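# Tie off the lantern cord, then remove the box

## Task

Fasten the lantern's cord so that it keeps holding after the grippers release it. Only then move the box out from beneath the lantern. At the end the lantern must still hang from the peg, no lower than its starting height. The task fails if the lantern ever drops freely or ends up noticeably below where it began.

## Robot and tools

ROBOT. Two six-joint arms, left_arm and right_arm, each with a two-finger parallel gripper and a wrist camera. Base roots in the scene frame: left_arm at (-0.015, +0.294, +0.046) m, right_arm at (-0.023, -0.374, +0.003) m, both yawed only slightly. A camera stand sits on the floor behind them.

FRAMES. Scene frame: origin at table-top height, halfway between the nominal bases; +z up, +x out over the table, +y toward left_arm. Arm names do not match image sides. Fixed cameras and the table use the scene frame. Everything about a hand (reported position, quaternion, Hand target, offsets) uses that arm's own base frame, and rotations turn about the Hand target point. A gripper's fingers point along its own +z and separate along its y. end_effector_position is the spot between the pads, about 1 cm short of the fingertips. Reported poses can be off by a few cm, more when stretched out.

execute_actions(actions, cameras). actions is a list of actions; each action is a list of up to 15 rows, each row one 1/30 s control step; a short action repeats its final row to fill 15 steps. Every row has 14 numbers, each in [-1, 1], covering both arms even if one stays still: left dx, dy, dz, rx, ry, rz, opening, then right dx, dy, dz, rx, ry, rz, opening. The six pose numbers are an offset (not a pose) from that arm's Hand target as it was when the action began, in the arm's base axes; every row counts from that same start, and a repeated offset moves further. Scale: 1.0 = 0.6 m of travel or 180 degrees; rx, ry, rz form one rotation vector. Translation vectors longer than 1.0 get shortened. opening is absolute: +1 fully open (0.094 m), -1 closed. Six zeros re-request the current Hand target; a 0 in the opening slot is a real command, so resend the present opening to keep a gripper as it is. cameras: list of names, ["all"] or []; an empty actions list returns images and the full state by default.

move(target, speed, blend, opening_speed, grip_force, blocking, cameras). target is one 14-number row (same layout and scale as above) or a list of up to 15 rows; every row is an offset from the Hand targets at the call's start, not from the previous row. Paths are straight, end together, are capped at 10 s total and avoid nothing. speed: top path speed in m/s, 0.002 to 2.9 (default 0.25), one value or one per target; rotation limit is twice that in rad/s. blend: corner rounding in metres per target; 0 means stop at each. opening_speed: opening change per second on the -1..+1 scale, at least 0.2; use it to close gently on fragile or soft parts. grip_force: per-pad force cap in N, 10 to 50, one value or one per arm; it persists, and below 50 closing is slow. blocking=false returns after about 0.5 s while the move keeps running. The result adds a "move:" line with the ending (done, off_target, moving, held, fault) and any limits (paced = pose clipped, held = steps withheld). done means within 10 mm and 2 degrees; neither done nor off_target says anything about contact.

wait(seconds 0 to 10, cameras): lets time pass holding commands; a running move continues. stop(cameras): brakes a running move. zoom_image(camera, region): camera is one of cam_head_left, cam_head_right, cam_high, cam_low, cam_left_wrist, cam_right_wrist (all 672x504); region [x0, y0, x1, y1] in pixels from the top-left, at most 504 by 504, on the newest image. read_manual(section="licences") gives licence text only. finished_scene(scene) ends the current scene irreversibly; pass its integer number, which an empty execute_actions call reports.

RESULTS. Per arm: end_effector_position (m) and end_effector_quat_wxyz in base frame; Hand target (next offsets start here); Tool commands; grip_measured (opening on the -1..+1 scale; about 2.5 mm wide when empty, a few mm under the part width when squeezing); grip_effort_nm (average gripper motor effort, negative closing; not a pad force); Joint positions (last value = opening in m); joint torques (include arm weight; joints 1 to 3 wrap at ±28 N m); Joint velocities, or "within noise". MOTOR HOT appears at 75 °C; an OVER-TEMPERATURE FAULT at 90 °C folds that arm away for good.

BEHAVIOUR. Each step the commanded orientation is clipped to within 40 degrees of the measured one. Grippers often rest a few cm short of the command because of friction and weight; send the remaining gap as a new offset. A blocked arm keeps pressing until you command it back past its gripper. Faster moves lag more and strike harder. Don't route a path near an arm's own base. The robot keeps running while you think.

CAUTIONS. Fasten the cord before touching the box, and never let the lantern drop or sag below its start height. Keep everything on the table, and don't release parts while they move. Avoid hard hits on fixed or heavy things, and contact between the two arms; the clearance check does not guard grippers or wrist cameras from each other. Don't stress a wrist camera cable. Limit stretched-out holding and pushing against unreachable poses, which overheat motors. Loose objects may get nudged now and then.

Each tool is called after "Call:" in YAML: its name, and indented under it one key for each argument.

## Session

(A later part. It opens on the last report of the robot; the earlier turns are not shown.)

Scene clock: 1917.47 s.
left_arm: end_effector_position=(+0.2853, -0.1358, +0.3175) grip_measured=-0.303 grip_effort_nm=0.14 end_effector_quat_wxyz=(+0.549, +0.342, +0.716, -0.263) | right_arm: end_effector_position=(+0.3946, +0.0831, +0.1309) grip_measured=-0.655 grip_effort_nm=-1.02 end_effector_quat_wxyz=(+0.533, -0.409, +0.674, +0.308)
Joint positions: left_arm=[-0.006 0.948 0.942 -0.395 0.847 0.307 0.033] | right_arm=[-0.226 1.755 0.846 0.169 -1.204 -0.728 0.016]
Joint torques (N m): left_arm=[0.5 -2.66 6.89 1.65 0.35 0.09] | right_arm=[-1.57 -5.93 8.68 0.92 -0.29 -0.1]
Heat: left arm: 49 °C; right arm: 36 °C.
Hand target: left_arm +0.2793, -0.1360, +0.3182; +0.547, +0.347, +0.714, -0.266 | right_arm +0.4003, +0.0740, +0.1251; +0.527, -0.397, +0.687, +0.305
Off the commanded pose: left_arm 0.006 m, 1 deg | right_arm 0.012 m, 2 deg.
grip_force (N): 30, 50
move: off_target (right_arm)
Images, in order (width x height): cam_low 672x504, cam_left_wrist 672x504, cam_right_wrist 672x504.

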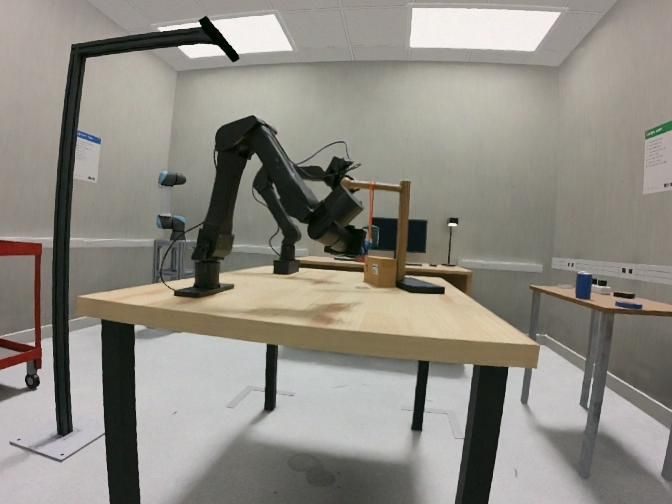

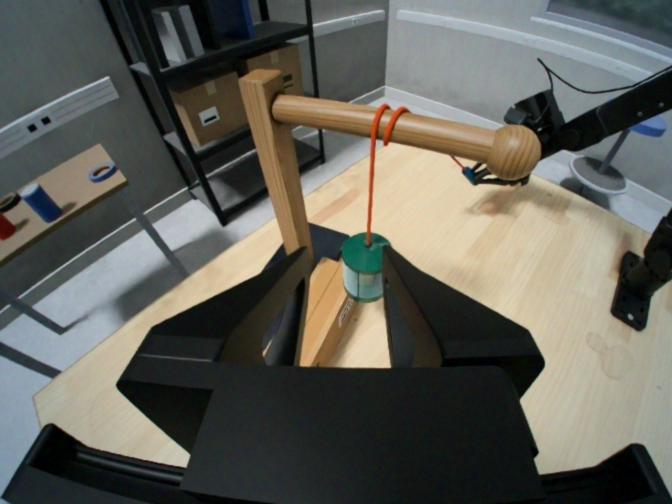

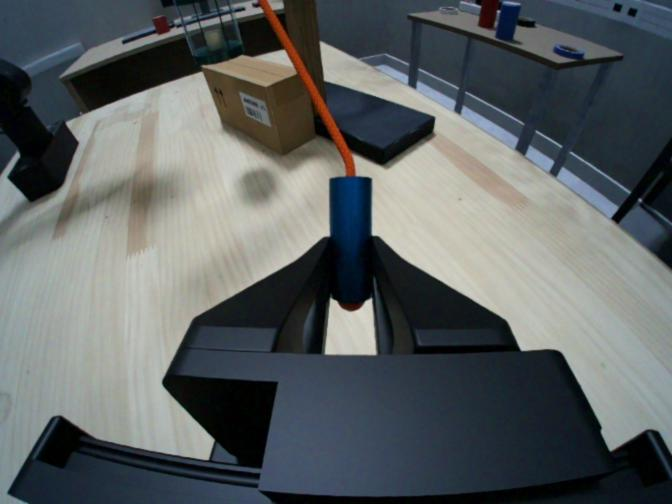

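Call:
move:
  target: [0, 0, 0, 0, 0, 0, -0.3, -0.0137, 0.0428, 0.0278, 0, 0, 0, -0.8]
  speed: 0.02
  cameras: ["cam_left_wrist", "cam_right_wrist", "cam_low"]

Call:
zoom_image:
  camera: "cam_low"
  region: [340, 170, 440, 300]

Call:
zoom_image:
  camera: "cam_left_wrist"
  region: [250, 80, 550, 380]

Scene clock: 1936.33 s.
left_arm: end_effector_position=(+0.2852, -0.1359, +0.3173) grip_measured=-0.303 grip_effort_nm=0.14 end_effector_quat_wxyz=(+0.549, +0.343, +0.716, -0.263) | right_arm: end_effector_position=(+0.3948, +0.0976, +0.1344) grip_measured=-0.655 grip_effort_nm=-1.02 end_effector_quat_wxyz=(+0.521, -0.393, +0.692, +0.309)
Joint positions: left_arm=[-0.006 0.948 0.942 -0.396 0.847 0.307 0.033] | right_arm=[-0.174 1.716 0.826 0.203 -1.137 -0.62 0.016]
Joint torques (N m): left_arm=[0.47 -2.65 6.83 1.63 0.34 0.08] | right_arm=[0.34 -10.3 5.72 1.39 -0.35 0.08]
Heat: left arm: 49 °C; right arm: 36 °C.
Hand target: left_arm +0.2793, -0.1360, +0.3182; +0.547, +0.347, +0.714, -0.266 | right_arm +0.3921, +0.0997, +0.1417; +0.527, -0.397, +0.687, +0.305
Off the commanded pose: left_arm 0.006 m, 1 deg | right_arm 0.008 m, 1 deg.
grip_force (N): 30, 50
move: done
Images, in order (width x height): cam_low 672x504, cam_left_wrist 672x504, cam_right_wrist 672x504.

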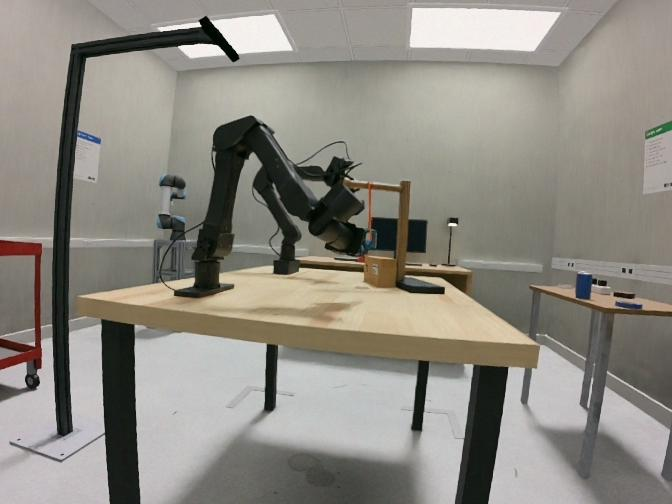

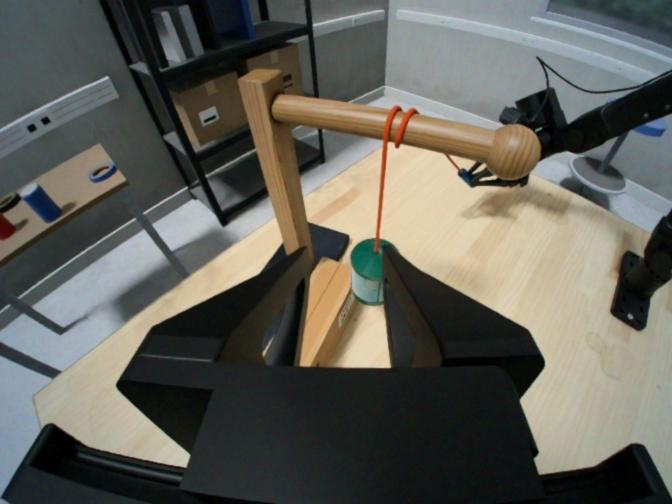

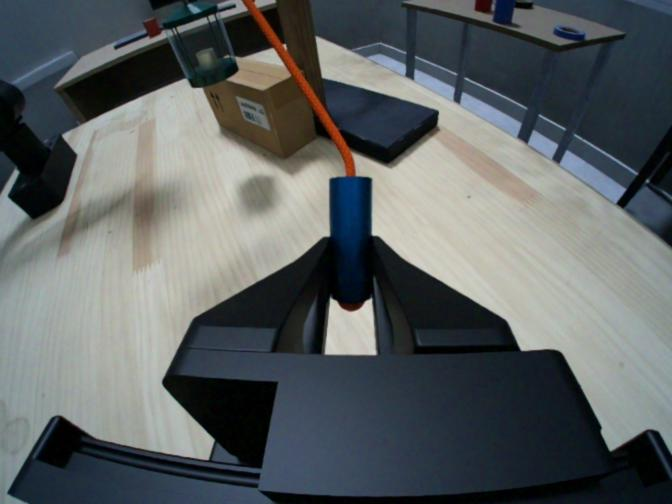

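Scaled by 3.877 from the camera's 672x504 image, which has a finer 960x720 frame.

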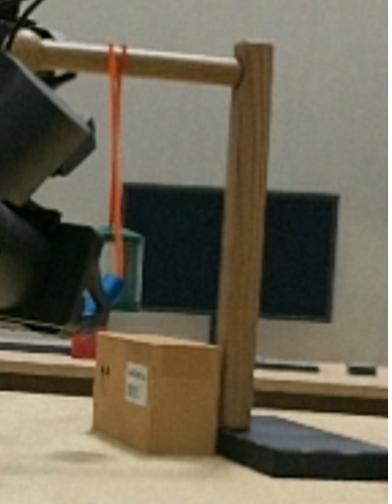

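Scaled by 1.680 from the camera's 672x504 image, which has a finer 960x720 frame.

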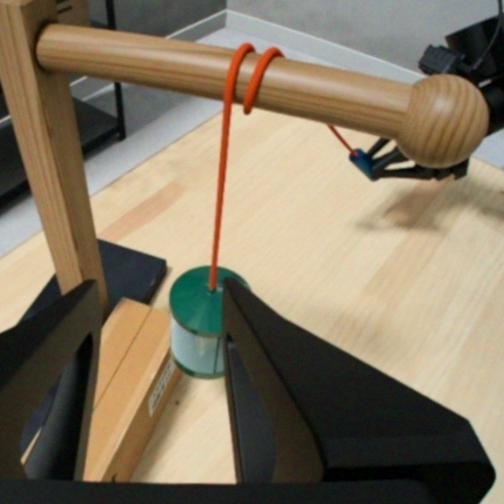

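Call:
move:
  target: [0, 0, 0, 0, 0, 0, -0.3, -0.0021, 0.0138, 0.0091, 0, 0, 0, -0.8]
  speed: 0.02
  cameras: ["cam_left_wrist", "cam_right_wrist", "cam_low"]

Call:
zoom_image:
  camera: "cam_low"
  region: [340, 170, 440, 300]

Call:
zoom_image:
  camera: "cam_left_wrist"
  region: [250, 80, 550, 380]

Scene clock: 1964.97 s.
left_arm: end_effector_position=(+0.2852, -0.1359, +0.3173) grip_measured=-0.303 grip_effort_nm=0.14 end_effector_quat_wxyz=(+0.549, +0.343, +0.716, -0.263) | right_arm: end_effector_position=(+0.3937, +0.1061, +0.1402) grip_measured=-0.655 grip_effort_nm=-1.02 end_effector_quat_wxyz=(+0.521, -0.394, +0.692, +0.309)
Joint positions: left_arm=[-0.006 0.948 0.942 -0.396 0.847 0.307 0.033] | right_arm=[-0.149 1.693 0.818 0.221 -1.117 -0.585 0.016]
Joint torques (N m): left_arm=[0.5 -2.61 6.89 1.63 0.34 0.09] | right_arm=[0.31 -10.19 5.78 1.45 -0.32 0.05]
Heat: left arm: 49 °C; right arm: 36 °C.
Hand target: left_arm +0.2793, -0.1360, +0.3182; +0.547, +0.347, +0.714, -0.266 | right_arm +0.3908, +0.1080, +0.1472; +0.527, -0.397, +0.687, +0.305
Off the commanded pose: left_arm 0.006 m, 1 deg | right_arm 0.008 m, 1 deg.
grip_force (N): 30, 50
move: done
Images, in order (width x height): cam_low 672x504, cam_left_wrist 672x504, cam_right_wrist 672x504.

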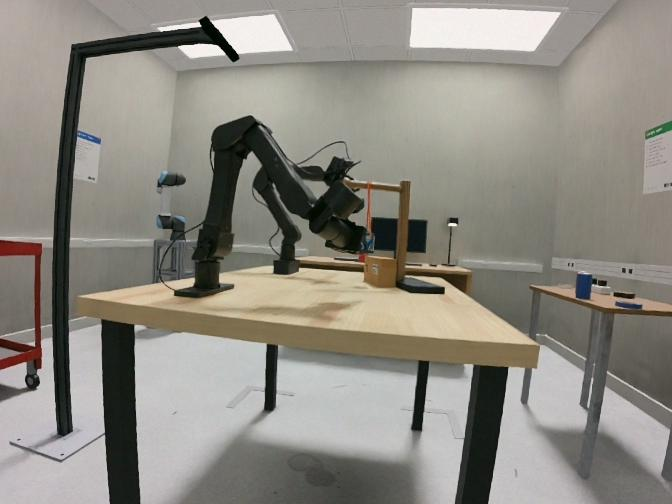

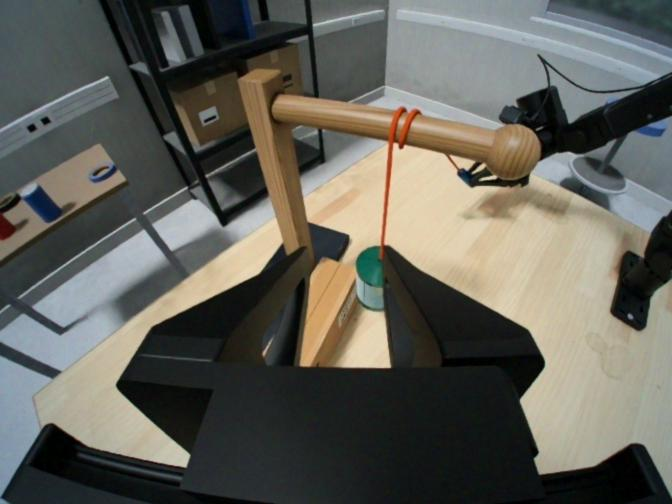

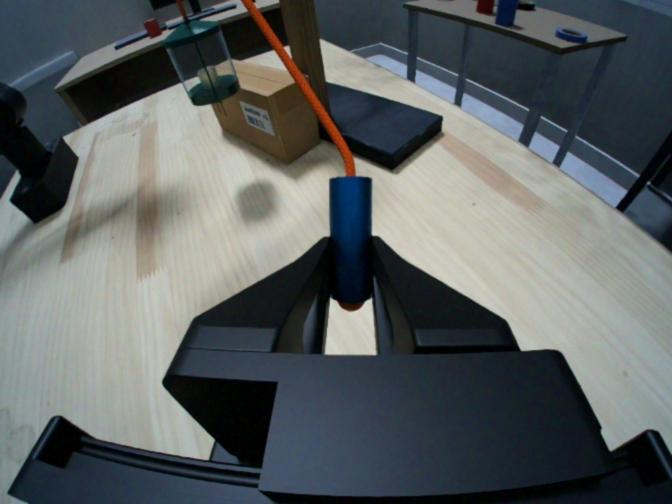

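Scaled by 3.877 from the camera's 672x504 image, which has a finer 960x720 frame.

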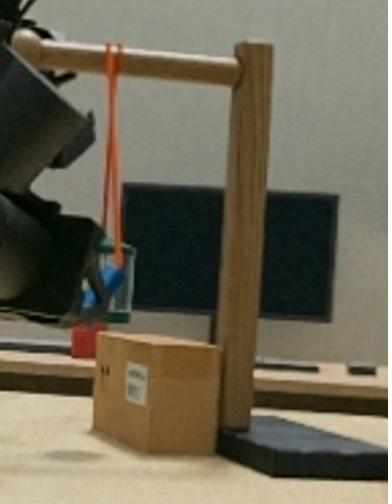

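Scaled by 1.680 from the camera's 672x504 image, which has a finer 960x720 frame.

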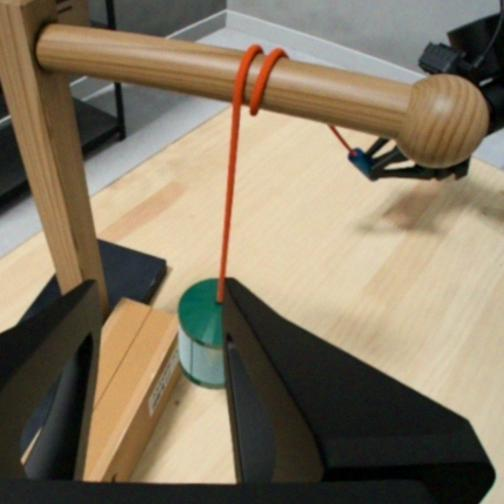

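Call:
wait:
  seconds: 0.1
  cameras: ["cam_high", "cam_head_right", "cam_head_left"]

Call:
zoom_image:
  camera: "cam_high"
  region: [270, 110, 450, 290]

Call:
zoom_image:
  camera: "cam_head_right"
  region: [200, 50, 380, 230]

Call:
zoom_image:
  camera: "cam_head_left"
  region: [200, 50, 380, 230]

Scene clock: 1998.87 s.
left_arm: end_effector_position=(+0.2852, -0.1359, +0.3173) grip_measured=-0.303 grip_effort_nm=0.14 end_effector_quat_wxyz=(+0.549, +0.343, +0.716, -0.263) | right_arm: end_effector_position=(+0.3938, +0.1060, +0.1402) grip_measured=-0.655 grip_effort_nm=-1.02 end_effector_quat_wxyz=(+0.521, -0.393, +0.692, +0.309)
Joint positions: left_arm=[-0.006 0.948 0.942 -0.396 0.847 0.307 0.033] | right_arm=[-0.149 1.693 0.818 0.222 -1.117 -0.584 0.016]
Joint torques (N m): left_arm=[0.51 -2.61 6.84 1.64 0.34 0.08] | right_arm=[0.32 -10.17 5.71 1.44 -0.34 0.04]
Heat: left arm: 49 °C; right arm: 36 °C.
Hand target: left_arm +0.2793, -0.1360, +0.3182; +0.547, +0.347, +0.714, -0.266 | right_arm +0.3908, +0.1080, +0.1472; +0.527, -0.397, +0.687, +0.305
Tool commands: left_gripper/opening=-0.3 right_gripper/opening=-0.8
Off the commanded pose: left_arm 0.006 m, 1 deg | right_arm 0.008 m, 1 deg.
grip_force (N): 30, 50
wait: 0.10 s; at rest from the start
Images, in order (width x height): cam_head_left 672x504, cam_head_right 672x504, cam_high 672x504.

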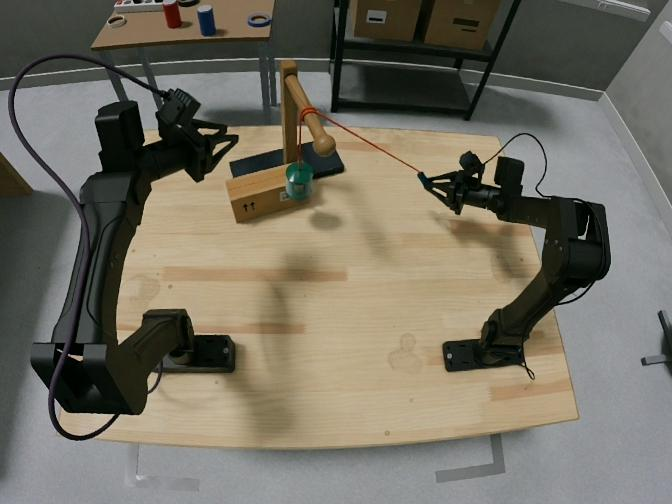

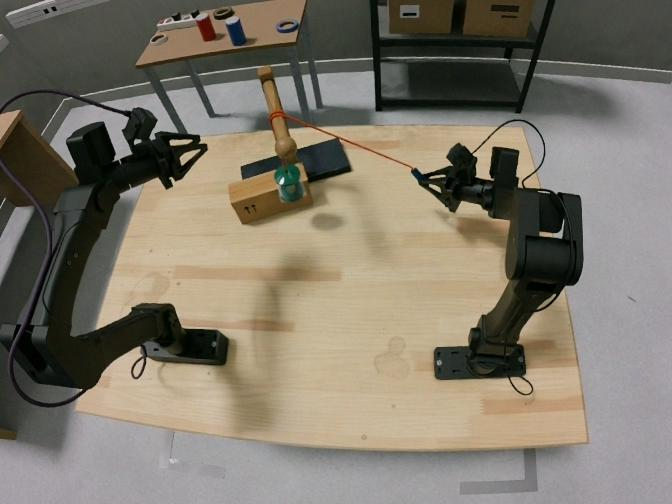

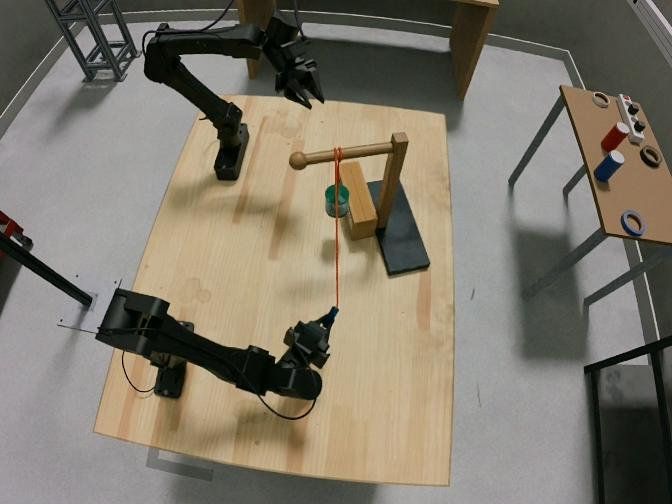

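Scaled by 2.800 from the camera's 672x504 image, which has a finer 960x720 frame.

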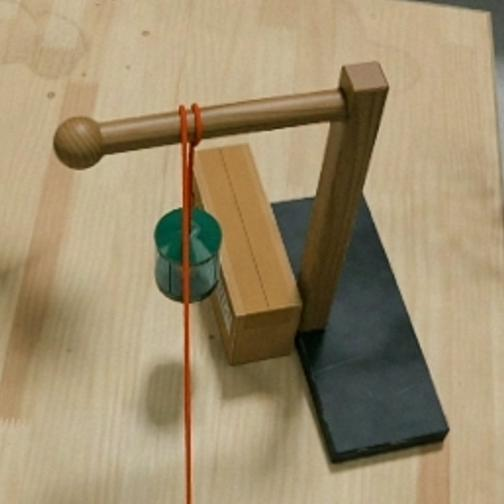

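Scaled by 2.800 from the camera's 672x504 image, which has a finer 960x720 frame.

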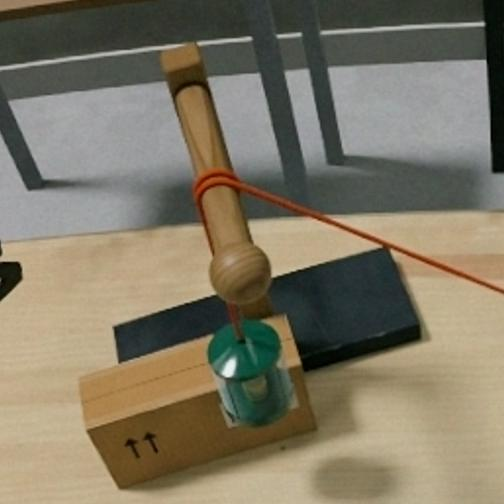

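Scaled by 2.800 from the camera's 672x504 image, which has a finer 960x720 frame.

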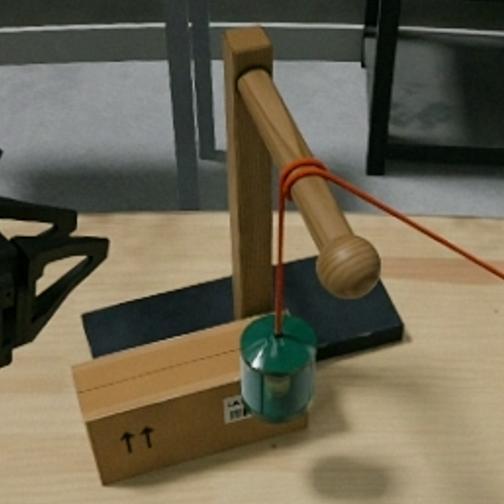

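Call:
execute_actions:
  actions: []
  cameras: ["cam_high", "cam_head_left", "cam_low", "cam_left_wrist"]

Scene clock: 2044.17 s.
left_arm: end_effector_position=(+0.2852, -0.1359, +0.3173) grip_measured=-0.303 grip_effort_nm=0.14 end_effector_quat_wxyz=(+0.549, +0.343, +0.716, -0.263) | right_arm: end_effector_position=(+0.3938, +0.1060, +0.1402) grip_measured=-0.655 grip_effort_nm=-1.02 end_effector_quat_wxyz=(+0.521, -0.393, +0.692, +0.309)
Joint positions: left_arm=[-0.006 0.948 0.942 -0.396 0.847 0.307 0.033] | right_arm=[-0.149 1.693 0.818 0.222 -1.117 -0.584 0.016]
Joint velocities: within noise
Joint torques (N m): left_arm=[0.53 -2.66 6.82 1.63 0.35 0.09] | right_arm=[0.38 -10.11 5.75 1.41 -0.32 0.05]
Heat: left arm: 49 °C; right arm: 38 °C.
Hand target: left_arm +0.2793, -0.1360, +0.3182; +0.547, +0.347, +0.714, -0.266 | right_arm +0.3908, +0.1080, +0.1472; +0.527, -0.397, +0.687, +0.305
Tool commands: left_gripper/opening=-0.3 right_gripper/opening=-0.8
Off the commanded pose: left_arm 0.006 m, 1 deg | right_arm 0.008 m, 1 deg.
grip_force (N): 30, 50
Images, in order (width x height): cam_head_left 672x504, cam_high 672x504, cam_low 672x504, cam_left_wrist 672x504.

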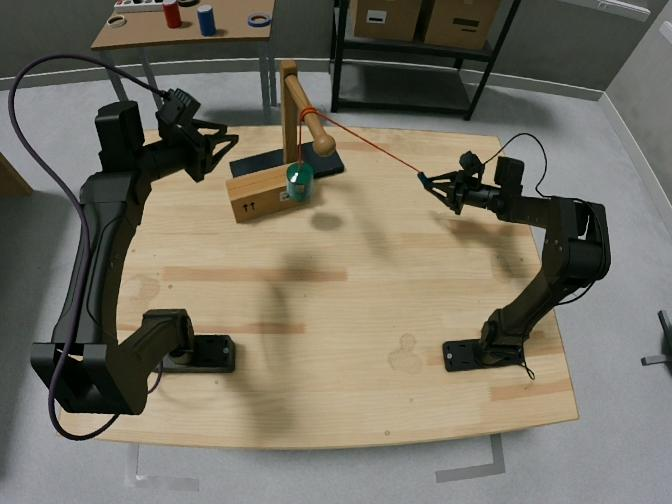

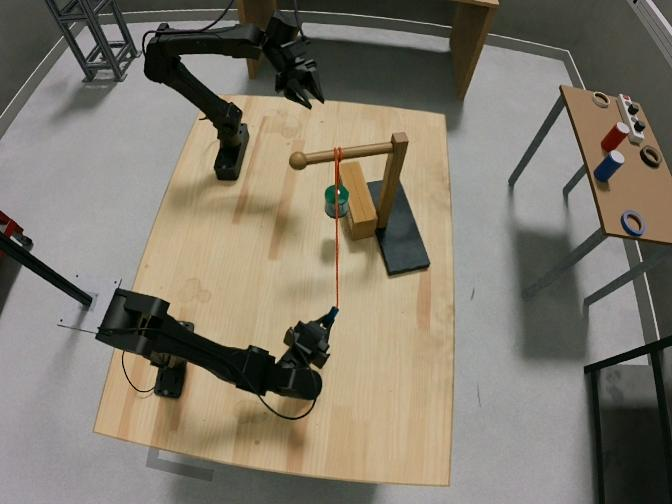

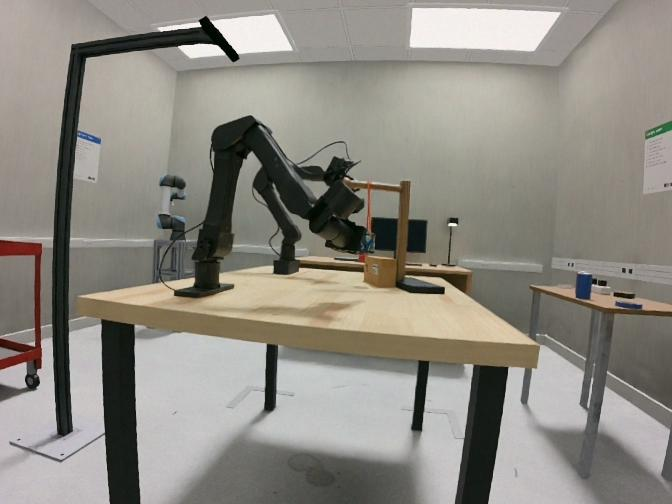

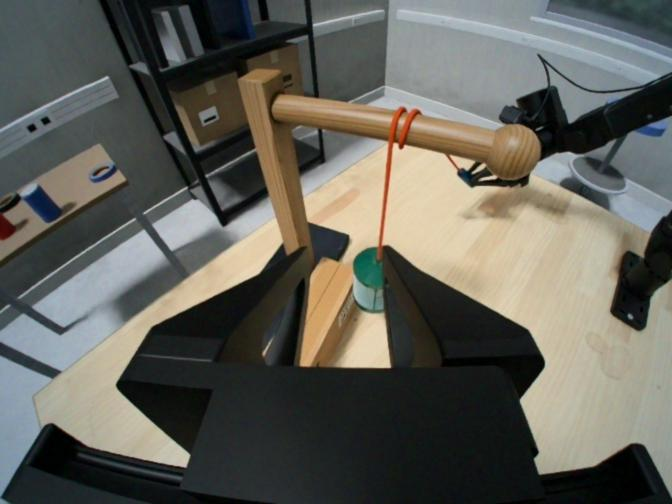

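Call:
zoom_image:
  camera: "cam_high"
  region: [280, 120, 450, 280]

Call:
zoom_image:
  camera: "cam_low"
  region: [340, 170, 440, 300]

Scaled by 2.965 from the camera's 672x504 image, which has a finer 960x720 frame.

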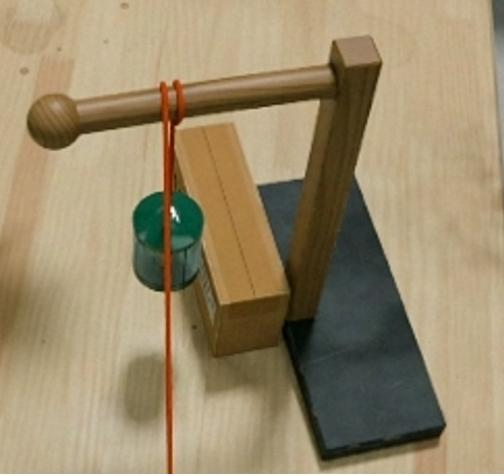

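Scaled by 3.877 from the camera's 672x504 image, which has a finer 960x720 frame.

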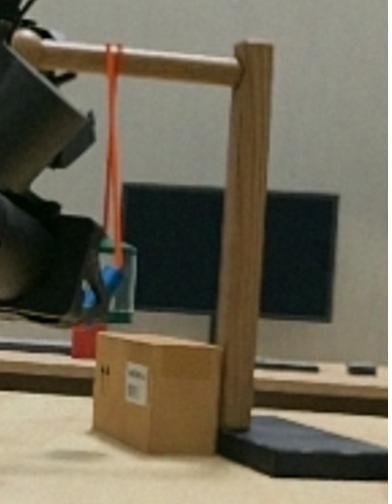

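Call:
zoom_image:
  camera: "cam_left_wrist"
  region: [260, 220, 420, 380]

Scaled by 3.150 from the camera's 672x504 image, which has a finer 960x720 frame.

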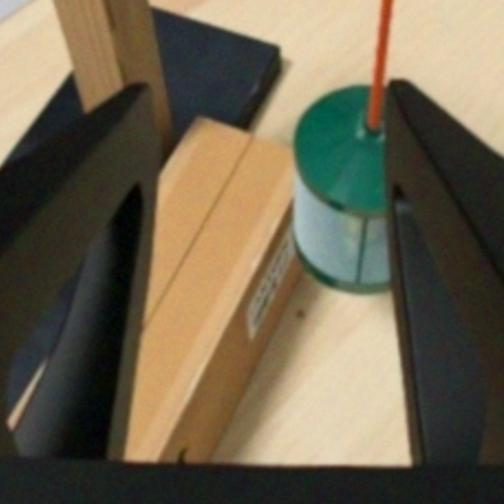

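Call:
move:
  target: [0.1317, 0.1175, -0.1903, 0.2245, 0.1214, -0.1, 0.9, 0, 0, 0, 0, 0, 0, -0.8]
  speed: 0.15
  cameras: ["cam_left_wrist", "cam_high"]

Scene clock: 2073.67 s.
left_arm: end_effector_position=(+0.3572, -0.0625, +0.2038) grip_measured=+0.897 grip_effort_nm=0.14 end_effector_quat_wxyz=(+0.211, +0.557, +0.791, -0.138) | right_arm: end_effector_position=(+0.3938, +0.1060, +0.1403) grip_measured=-0.655 grip_effort_nm=-1.02 end_effector_quat_wxyz=(+0.521, -0.393, +0.692, +0.309)
Joint positions: left_arm=[0.056 1.747 1.713 -1.362 0.481 1.24 0.089] | right_arm=[-0.149 1.693 0.818 0.222 -1.117 -0.584 0.016]
Joint torques (N m): left_arm=[-0.51 -6.17 8.27 0.42 0.37 0.09] | right_arm=[0.32 -10.15 5.75 1.44 -0.35 0.03]
Heat: left arm: 49 °C; right arm: 38 °C.
Hand target: left_arm +0.3584, -0.0656, +0.2041; +0.206, +0.562, +0.788, -0.145 | right_arm +0.3908, +0.1080, +0.1472; +0.527, -0.397, +0.687, +0.305
Off the commanded pose: left_arm 0.003 m, 1 deg | right_arm 0.008 m, 1 deg.
grip_force (N): 30, 50
move: done
Images, in order (width x height): cam_high 672x504, cam_left_wrist 672x504.

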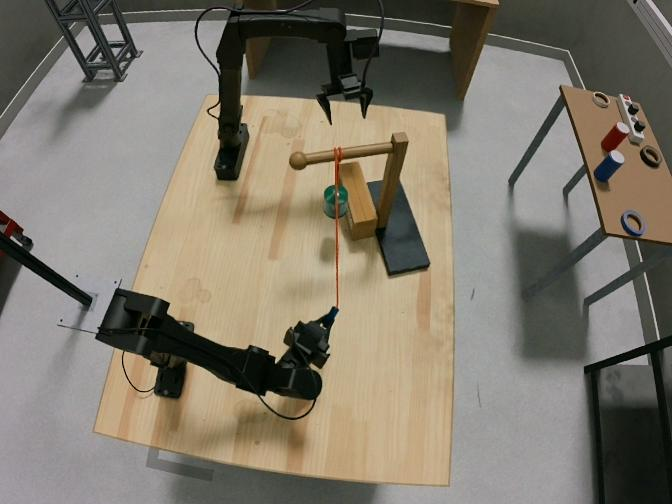

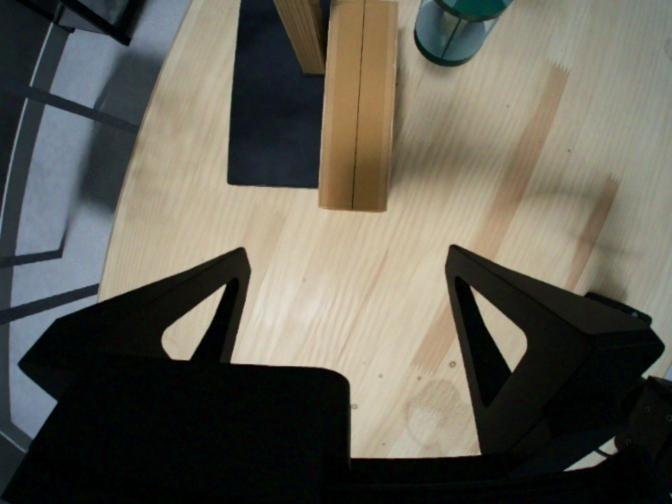

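Call:
zoom_image:
  camera: "cam_left_wrist"
  region: [220, 0, 520, 225]

Call:
zoom_image:
  camera: "cam_high"
  region: [280, 120, 450, 280]

Scaled by 1.680 from the camera's 672x504 image, which has a finer 960x720 frame.

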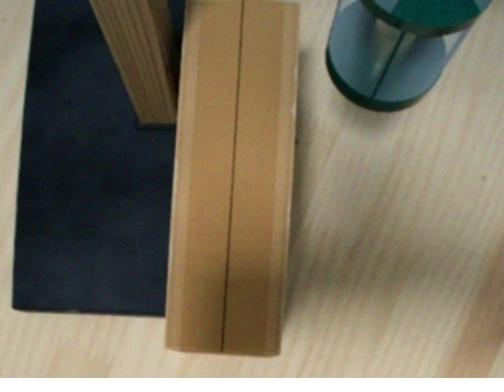

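Scaled by 2.965 from the camera's 672x504 image, which has a finer 960x720 frame.

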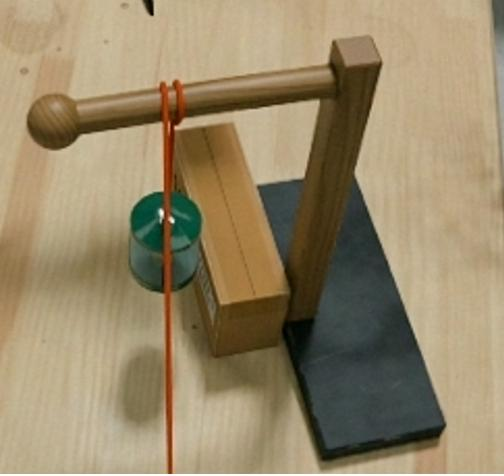

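Call:
move:
  target: [0.0195, -0.0462, -0.2167, 0, 0, -0.02, 1, 0, 0, 0, 0, 0, 0, -0.8]
  speed: 0.15
  cameras: ["cam_left_wrist"]

Scene clock: 2101.87 s.
left_arm: end_effector_position=(+0.3700, -0.0900, +0.0823) grip_measured=+0.998 grip_effort_nm=0.14 end_effector_quat_wxyz=(+0.204, +0.588, +0.770, -0.143) | right_arm: end_effector_position=(+0.3938, +0.1060, +0.1403) grip_measured=-0.655 grip_effort_nm=-1.02 end_effector_quat_wxyz=(+0.521, -0.393, +0.692, +0.309)
Joint positions: left_arm=[-0.023 1.831 1.332 -0.896 0.475 1.239 0.094] | right_arm=[-0.149 1.693 0.818 0.222 -1.117 -0.584 0.016]
Joint torques (N m): left_arm=[-0.36 -7.17 5.26 0.89 0.41 -0.07] | right_arm=[0.38 -10.14 5.74 1.44 -0.35 0.05]
Heat: left arm: 48 °C; right arm: 39 °C.
Hand target: left_arm +0.3701, -0.0933, +0.0740; +0.202, +0.586, +0.770, -0.152 | right_arm +0.3908, +0.1080, +0.1472; +0.527, -0.397, +0.687, +0.305
Off the commanded pose: left_arm 0.009 m, 1 deg | right_arm 0.008 m, 1 deg.
grip_force (N): 30, 50
move: done
Images, in order (width x height): cam_left_wrist 672x504.

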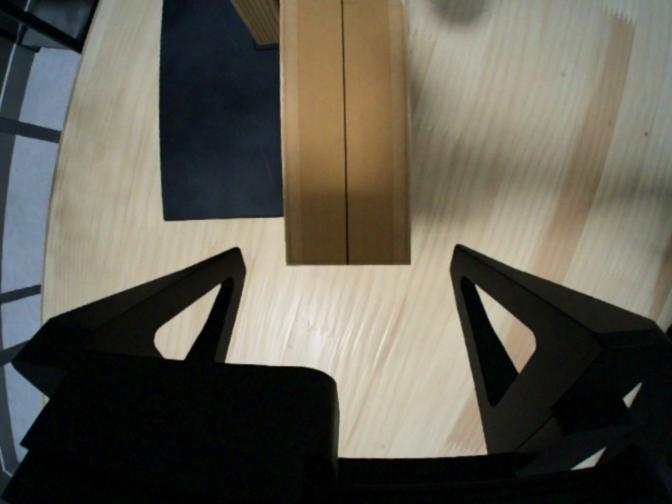

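Call:
move:
  target: [0.0063, -0.0208, -0.1067, 0, 0, 0, 1, 0, 0, 0, 0, 0, 0, -0.8]
  speed: 0.12
  cameras: ["cam_left_wrist", "cam_low"]

Scene clock: 2132.47 s.
left_arm: end_effector_position=(+0.3759, -0.1024, +0.0195) grip_measured=+0.998 grip_effort_nm=0.14 end_effector_quat_wxyz=(+0.205, +0.588, +0.769, -0.143) | right_arm: end_effector_position=(+0.3938, +0.1060, +0.1403) grip_measured=-0.655 grip_effort_nm=-1.02 end_effector_quat_wxyz=(+0.521, -0.393, +0.692, +0.309)
Joint positions: left_arm=[-0.058 1.934 1.202 -0.642 0.469 1.2 0.094] | right_arm=[-0.149 1.693 0.818 0.222 -1.117 -0.584 0.016]
Joint torques (N m): left_arm=[-0.47 -7.47 4.77 0.93 0.4 -0.08] | right_arm=[0.44 -10.18 5.76 1.44 -0.33 0.05]
Heat: left arm: 46 °C; right arm: 39 °C.
Hand target: left_arm +0.3738, -0.1057, +0.0099; +0.202, +0.586, +0.770, -0.152 | right_arm +0.3908, +0.1080, +0.1472; +0.527, -0.397, +0.687, +0.305
Off the commanded pose: left_arm 0.010 m, 1 deg | right_arm 0.008 m, 1 deg.
grip_force (N): 30, 50
move: done
Images, in order (width x height): cam_low 672x504, cam_left_wrist 672x504.

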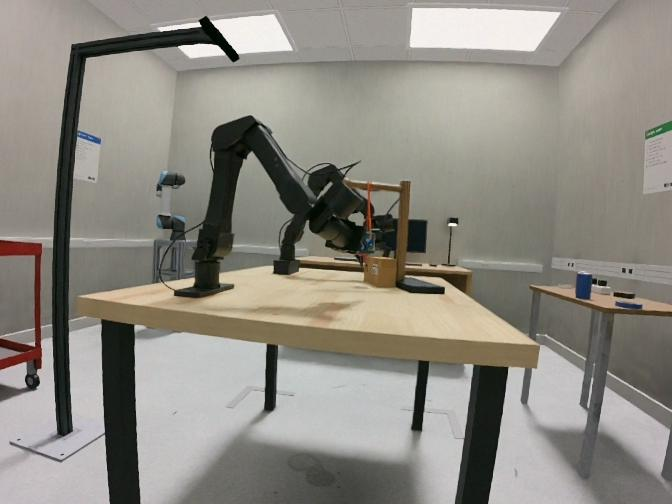

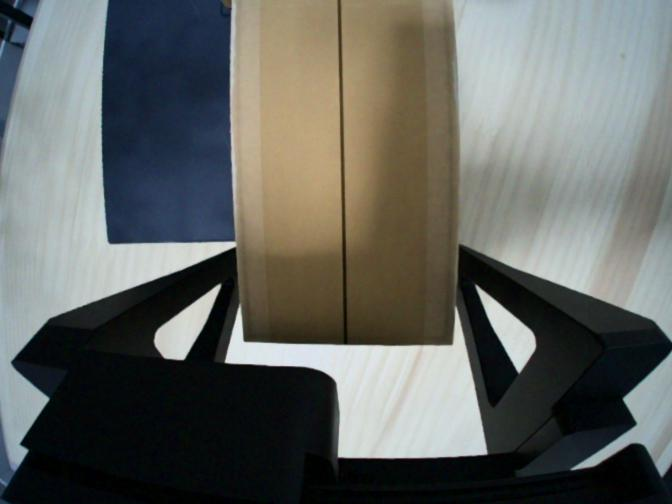

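Call:
move:
  target: [0, 0, 0, 0, 0, 0, 0.32, 0, 0, 0, 0, 0, 0, -0.8]
  grip_force: [20, 50]
  opening_speed: 0.4
  cameras: ["cam_left_wrist", "cam_low"]

Scene clock: 2147.60 s.
left_arm: end_effector_position=(+0.3760, -0.1024, +0.0195) grip_measured=+0.352 grip_effort_nm=-0.44 end_effector_quat_wxyz=(+0.206, +0.588, +0.769, -0.143) | right_arm: end_effector_position=(+0.3938, +0.1060, +0.1403) grip_measured=-0.655 grip_effort_nm=-1.02 end_effector_quat_wxyz=(+0.521, -0.393, +0.692, +0.309)
Joint positions: left_arm=[-0.058 1.934 1.202 -0.641 0.469 1.2 0.064] | right_arm=[-0.149 1.693 0.818 0.222 -1.117 -0.584 0.016]
Joint torques (N m): left_arm=[-0.38 -7.46 4.79 0.92 0.38 -0.07] | right_arm=[0.34 -10.04 5.72 1.45 -0.33 0.05]
Heat: left arm: 45 °C; right arm: 39 °C.
Hand target: left_arm +0.3738, -0.1057, +0.0099; +0.201, +0.586, +0.770, -0.152 | right_arm +0.3908, +0.1080, +0.1472; +0.527, -0.397, +0.687, +0.305
Off the commanded pose: left_arm 0.010 m, 1 deg | right_arm 0.008 m, 1 deg.
grip_force (N): 20, 50
move: done
Images, in order (width x height): cam_low 672x504, cam_left_wrist 672x504.

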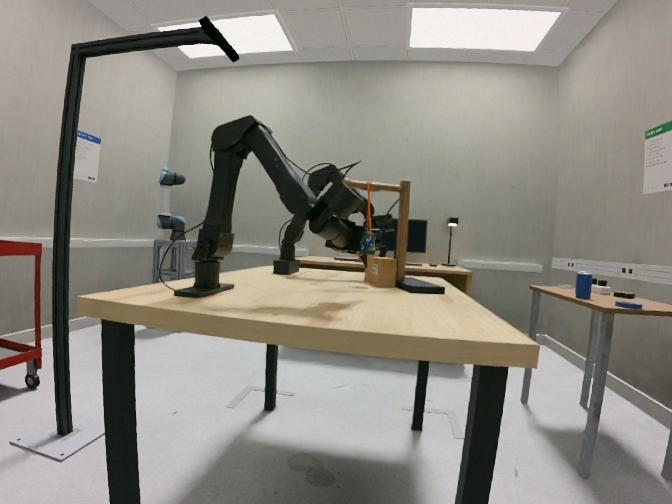

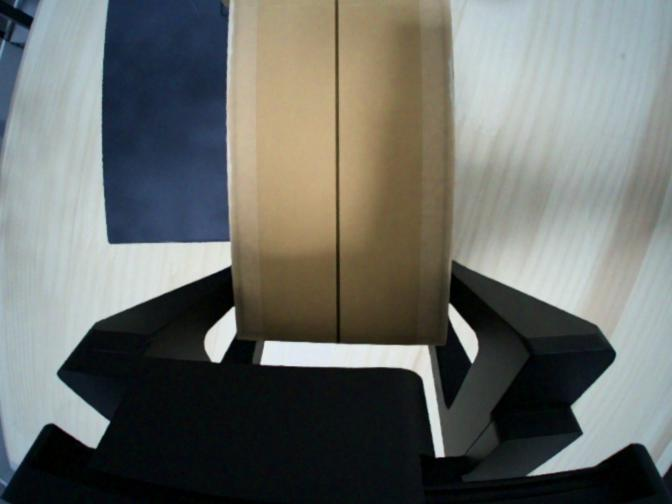

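Call:
move:
  target: [-0.1263, -0.036, 0.01, 0, 0, 0, 0.32, 0, 0, 0, 0, 0, 0, -0.8]
  speed: 0.06
  cameras: ["cam_left_wrist", "cam_high", "cam_low"]

Scene clock: 2160.63 s.
left_arm: end_effector_position=(+0.3086, -0.1266, +0.0173) grip_measured=+0.350 grip_effort_nm=-0.47 end_effector_quat_wxyz=(+0.210, +0.586, +0.769, -0.148) | right_arm: end_effector_position=(+0.3938, +0.1060, +0.1403) grip_measured=-0.655 grip_effort_nm=-1.02 end_effector_quat_wxyz=(+0.521, -0.393, +0.692, +0.309)
Joint positions: left_arm=[-0.149 1.71 0.891 -0.506 0.461 1.095 0.063] | right_arm=[-0.149 1.693 0.818 0.222 -1.117 -0.584 0.016]
Joint torques (N m): left_arm=[-0.69 -8.44 3.54 0.71 0.28 -0.08] | right_arm=[0.44 -10.11 5.82 1.44 -0.34 0.04]
Heat: left arm: 44 °C; right arm: 40 °C.
Hand target: left_arm +0.2979, -0.1273, +0.0158; +0.201, +0.586, +0.770, -0.152 | right_arm +0.3908, +0.1080, +0.1472; +0.527, -0.397, +0.687, +0.305
Off the commanded pose: left_arm 0.011 m, 1 deg | right_arm 0.008 m, 1 deg.
grip_force (N): 20, 50
move: off_target (left_arm)
Images, in order (width x height): cam_high 672x504, cam_low 672x504, cam_left_wrist 672x504.

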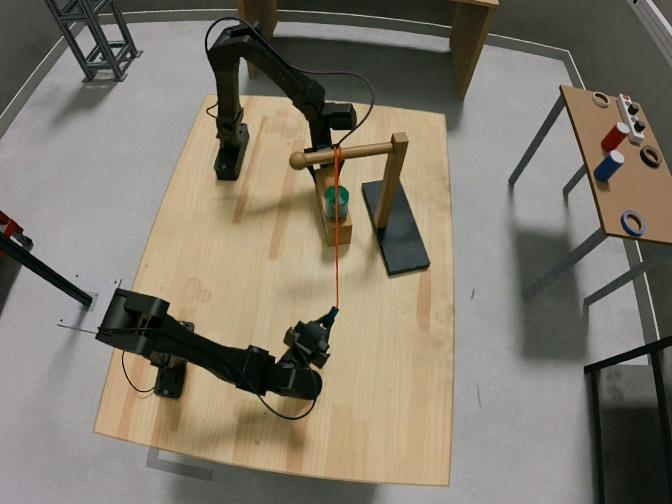

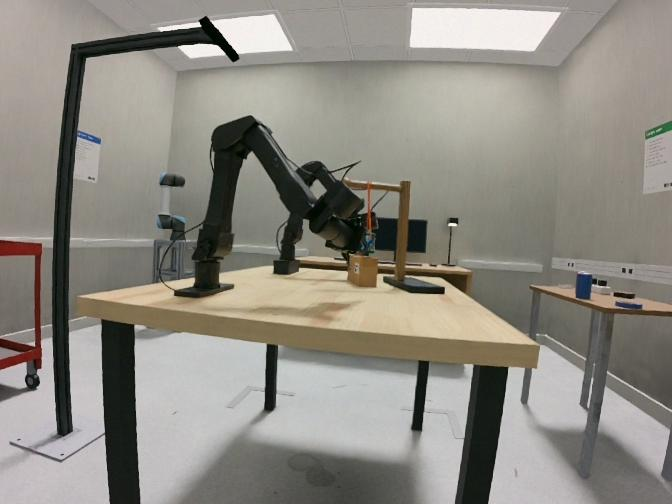

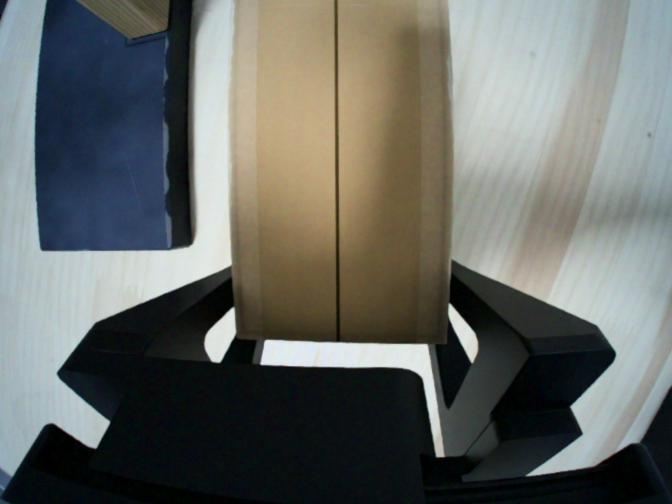

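Call:
zoom_image:
  camera: "cam_high"
  region: [280, 120, 450, 280]

Call:
zoom_image:
  camera: "cam_low"
  region: [340, 170, 440, 300]

Scaled by 2.965 from the camera's 672x504 image, which has a finer 960x720 frame.

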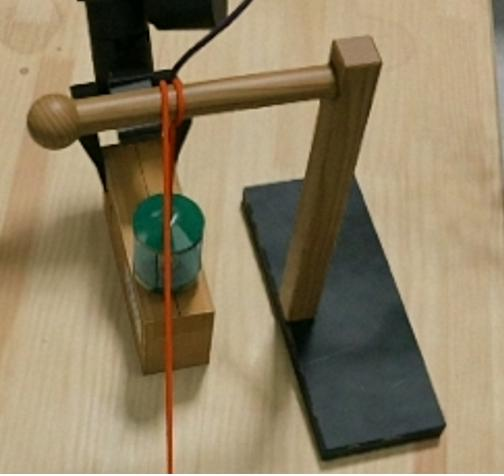

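Scaled by 3.877 from the camera's 672x504 image, which has a finer 960x720 frame.

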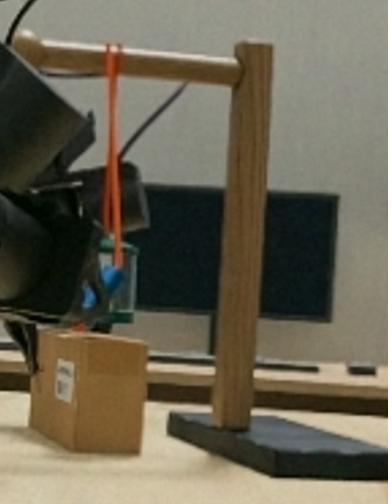

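Call:
move:
  target: [0.012, -0.025, 0, 0, 0, 0, 0.32, 0, 0, 0, 0, 0, 0, -0.8]
  speed: 0.06
  cameras: ["cam_high", "cam_low"]

Call:
zoom_image:
  camera: "cam_high"
  region: [280, 120, 450, 280]

Scene clock: 2192.73 s.
left_arm: end_effector_position=(+0.3070, -0.1385, +0.0172) grip_measured=+0.350 grip_effort_nm=-0.47 end_effector_quat_wxyz=(+0.207, +0.585, +0.770, -0.147) | right_arm: end_effector_position=(+0.3938, +0.1060, +0.1403) grip_measured=-0.655 grip_effort_nm=-1.02 end_effector_quat_wxyz=(+0.521, -0.393, +0.692, +0.309)
Joint positions: left_arm=[-0.193 1.71 0.891 -0.49 0.447 1.046 0.063] | right_arm=[-0.149 1.693 0.818 0.222 -1.117 -0.584 0.016]
Joint torques (N m): left_arm=[-1.06 -6.34 6.04 0.78 0.3 -0.11] | right_arm=[0.34 -10.07 5.78 1.41 -0.32 0.07]
Heat: left arm: 44 °C; right arm: 40 °C.
Hand target: left_arm +0.3052, -0.1423, +0.0158; +0.202, +0.586, +0.770, -0.152 | right_arm +0.3908, +0.1080, +0.1472; +0.527, -0.397, +0.687, +0.305
Off the commanded pose: left_arm 0.004 m, 1 deg | right_arm 0.008 m, 1 deg.
grip_force (N): 20, 50
move: done
Images, in order (width x height): cam_high 672x504, cam_low 672x504.

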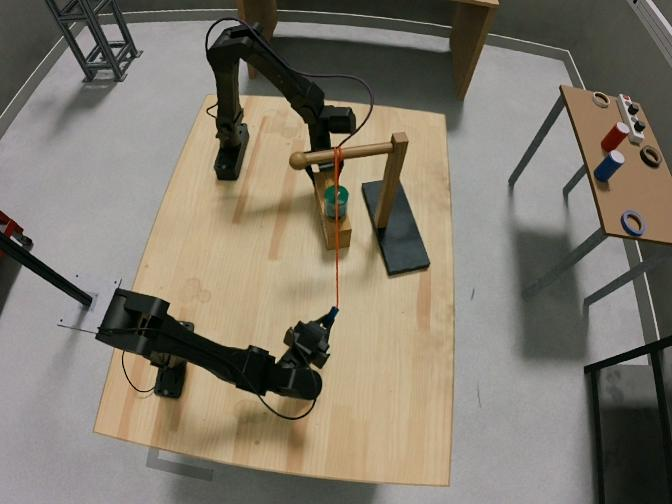

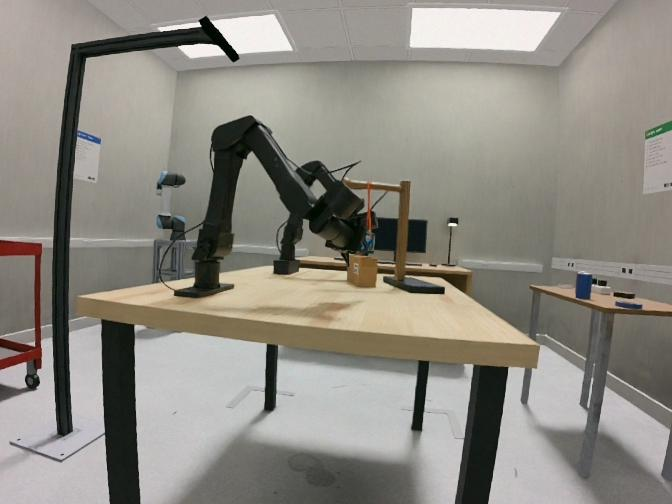

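Scaled by 2.965 from the camera's 672x504 image, which has a finer 960x720 frame.

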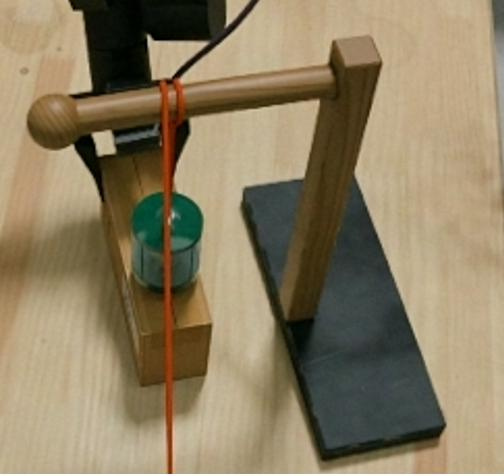

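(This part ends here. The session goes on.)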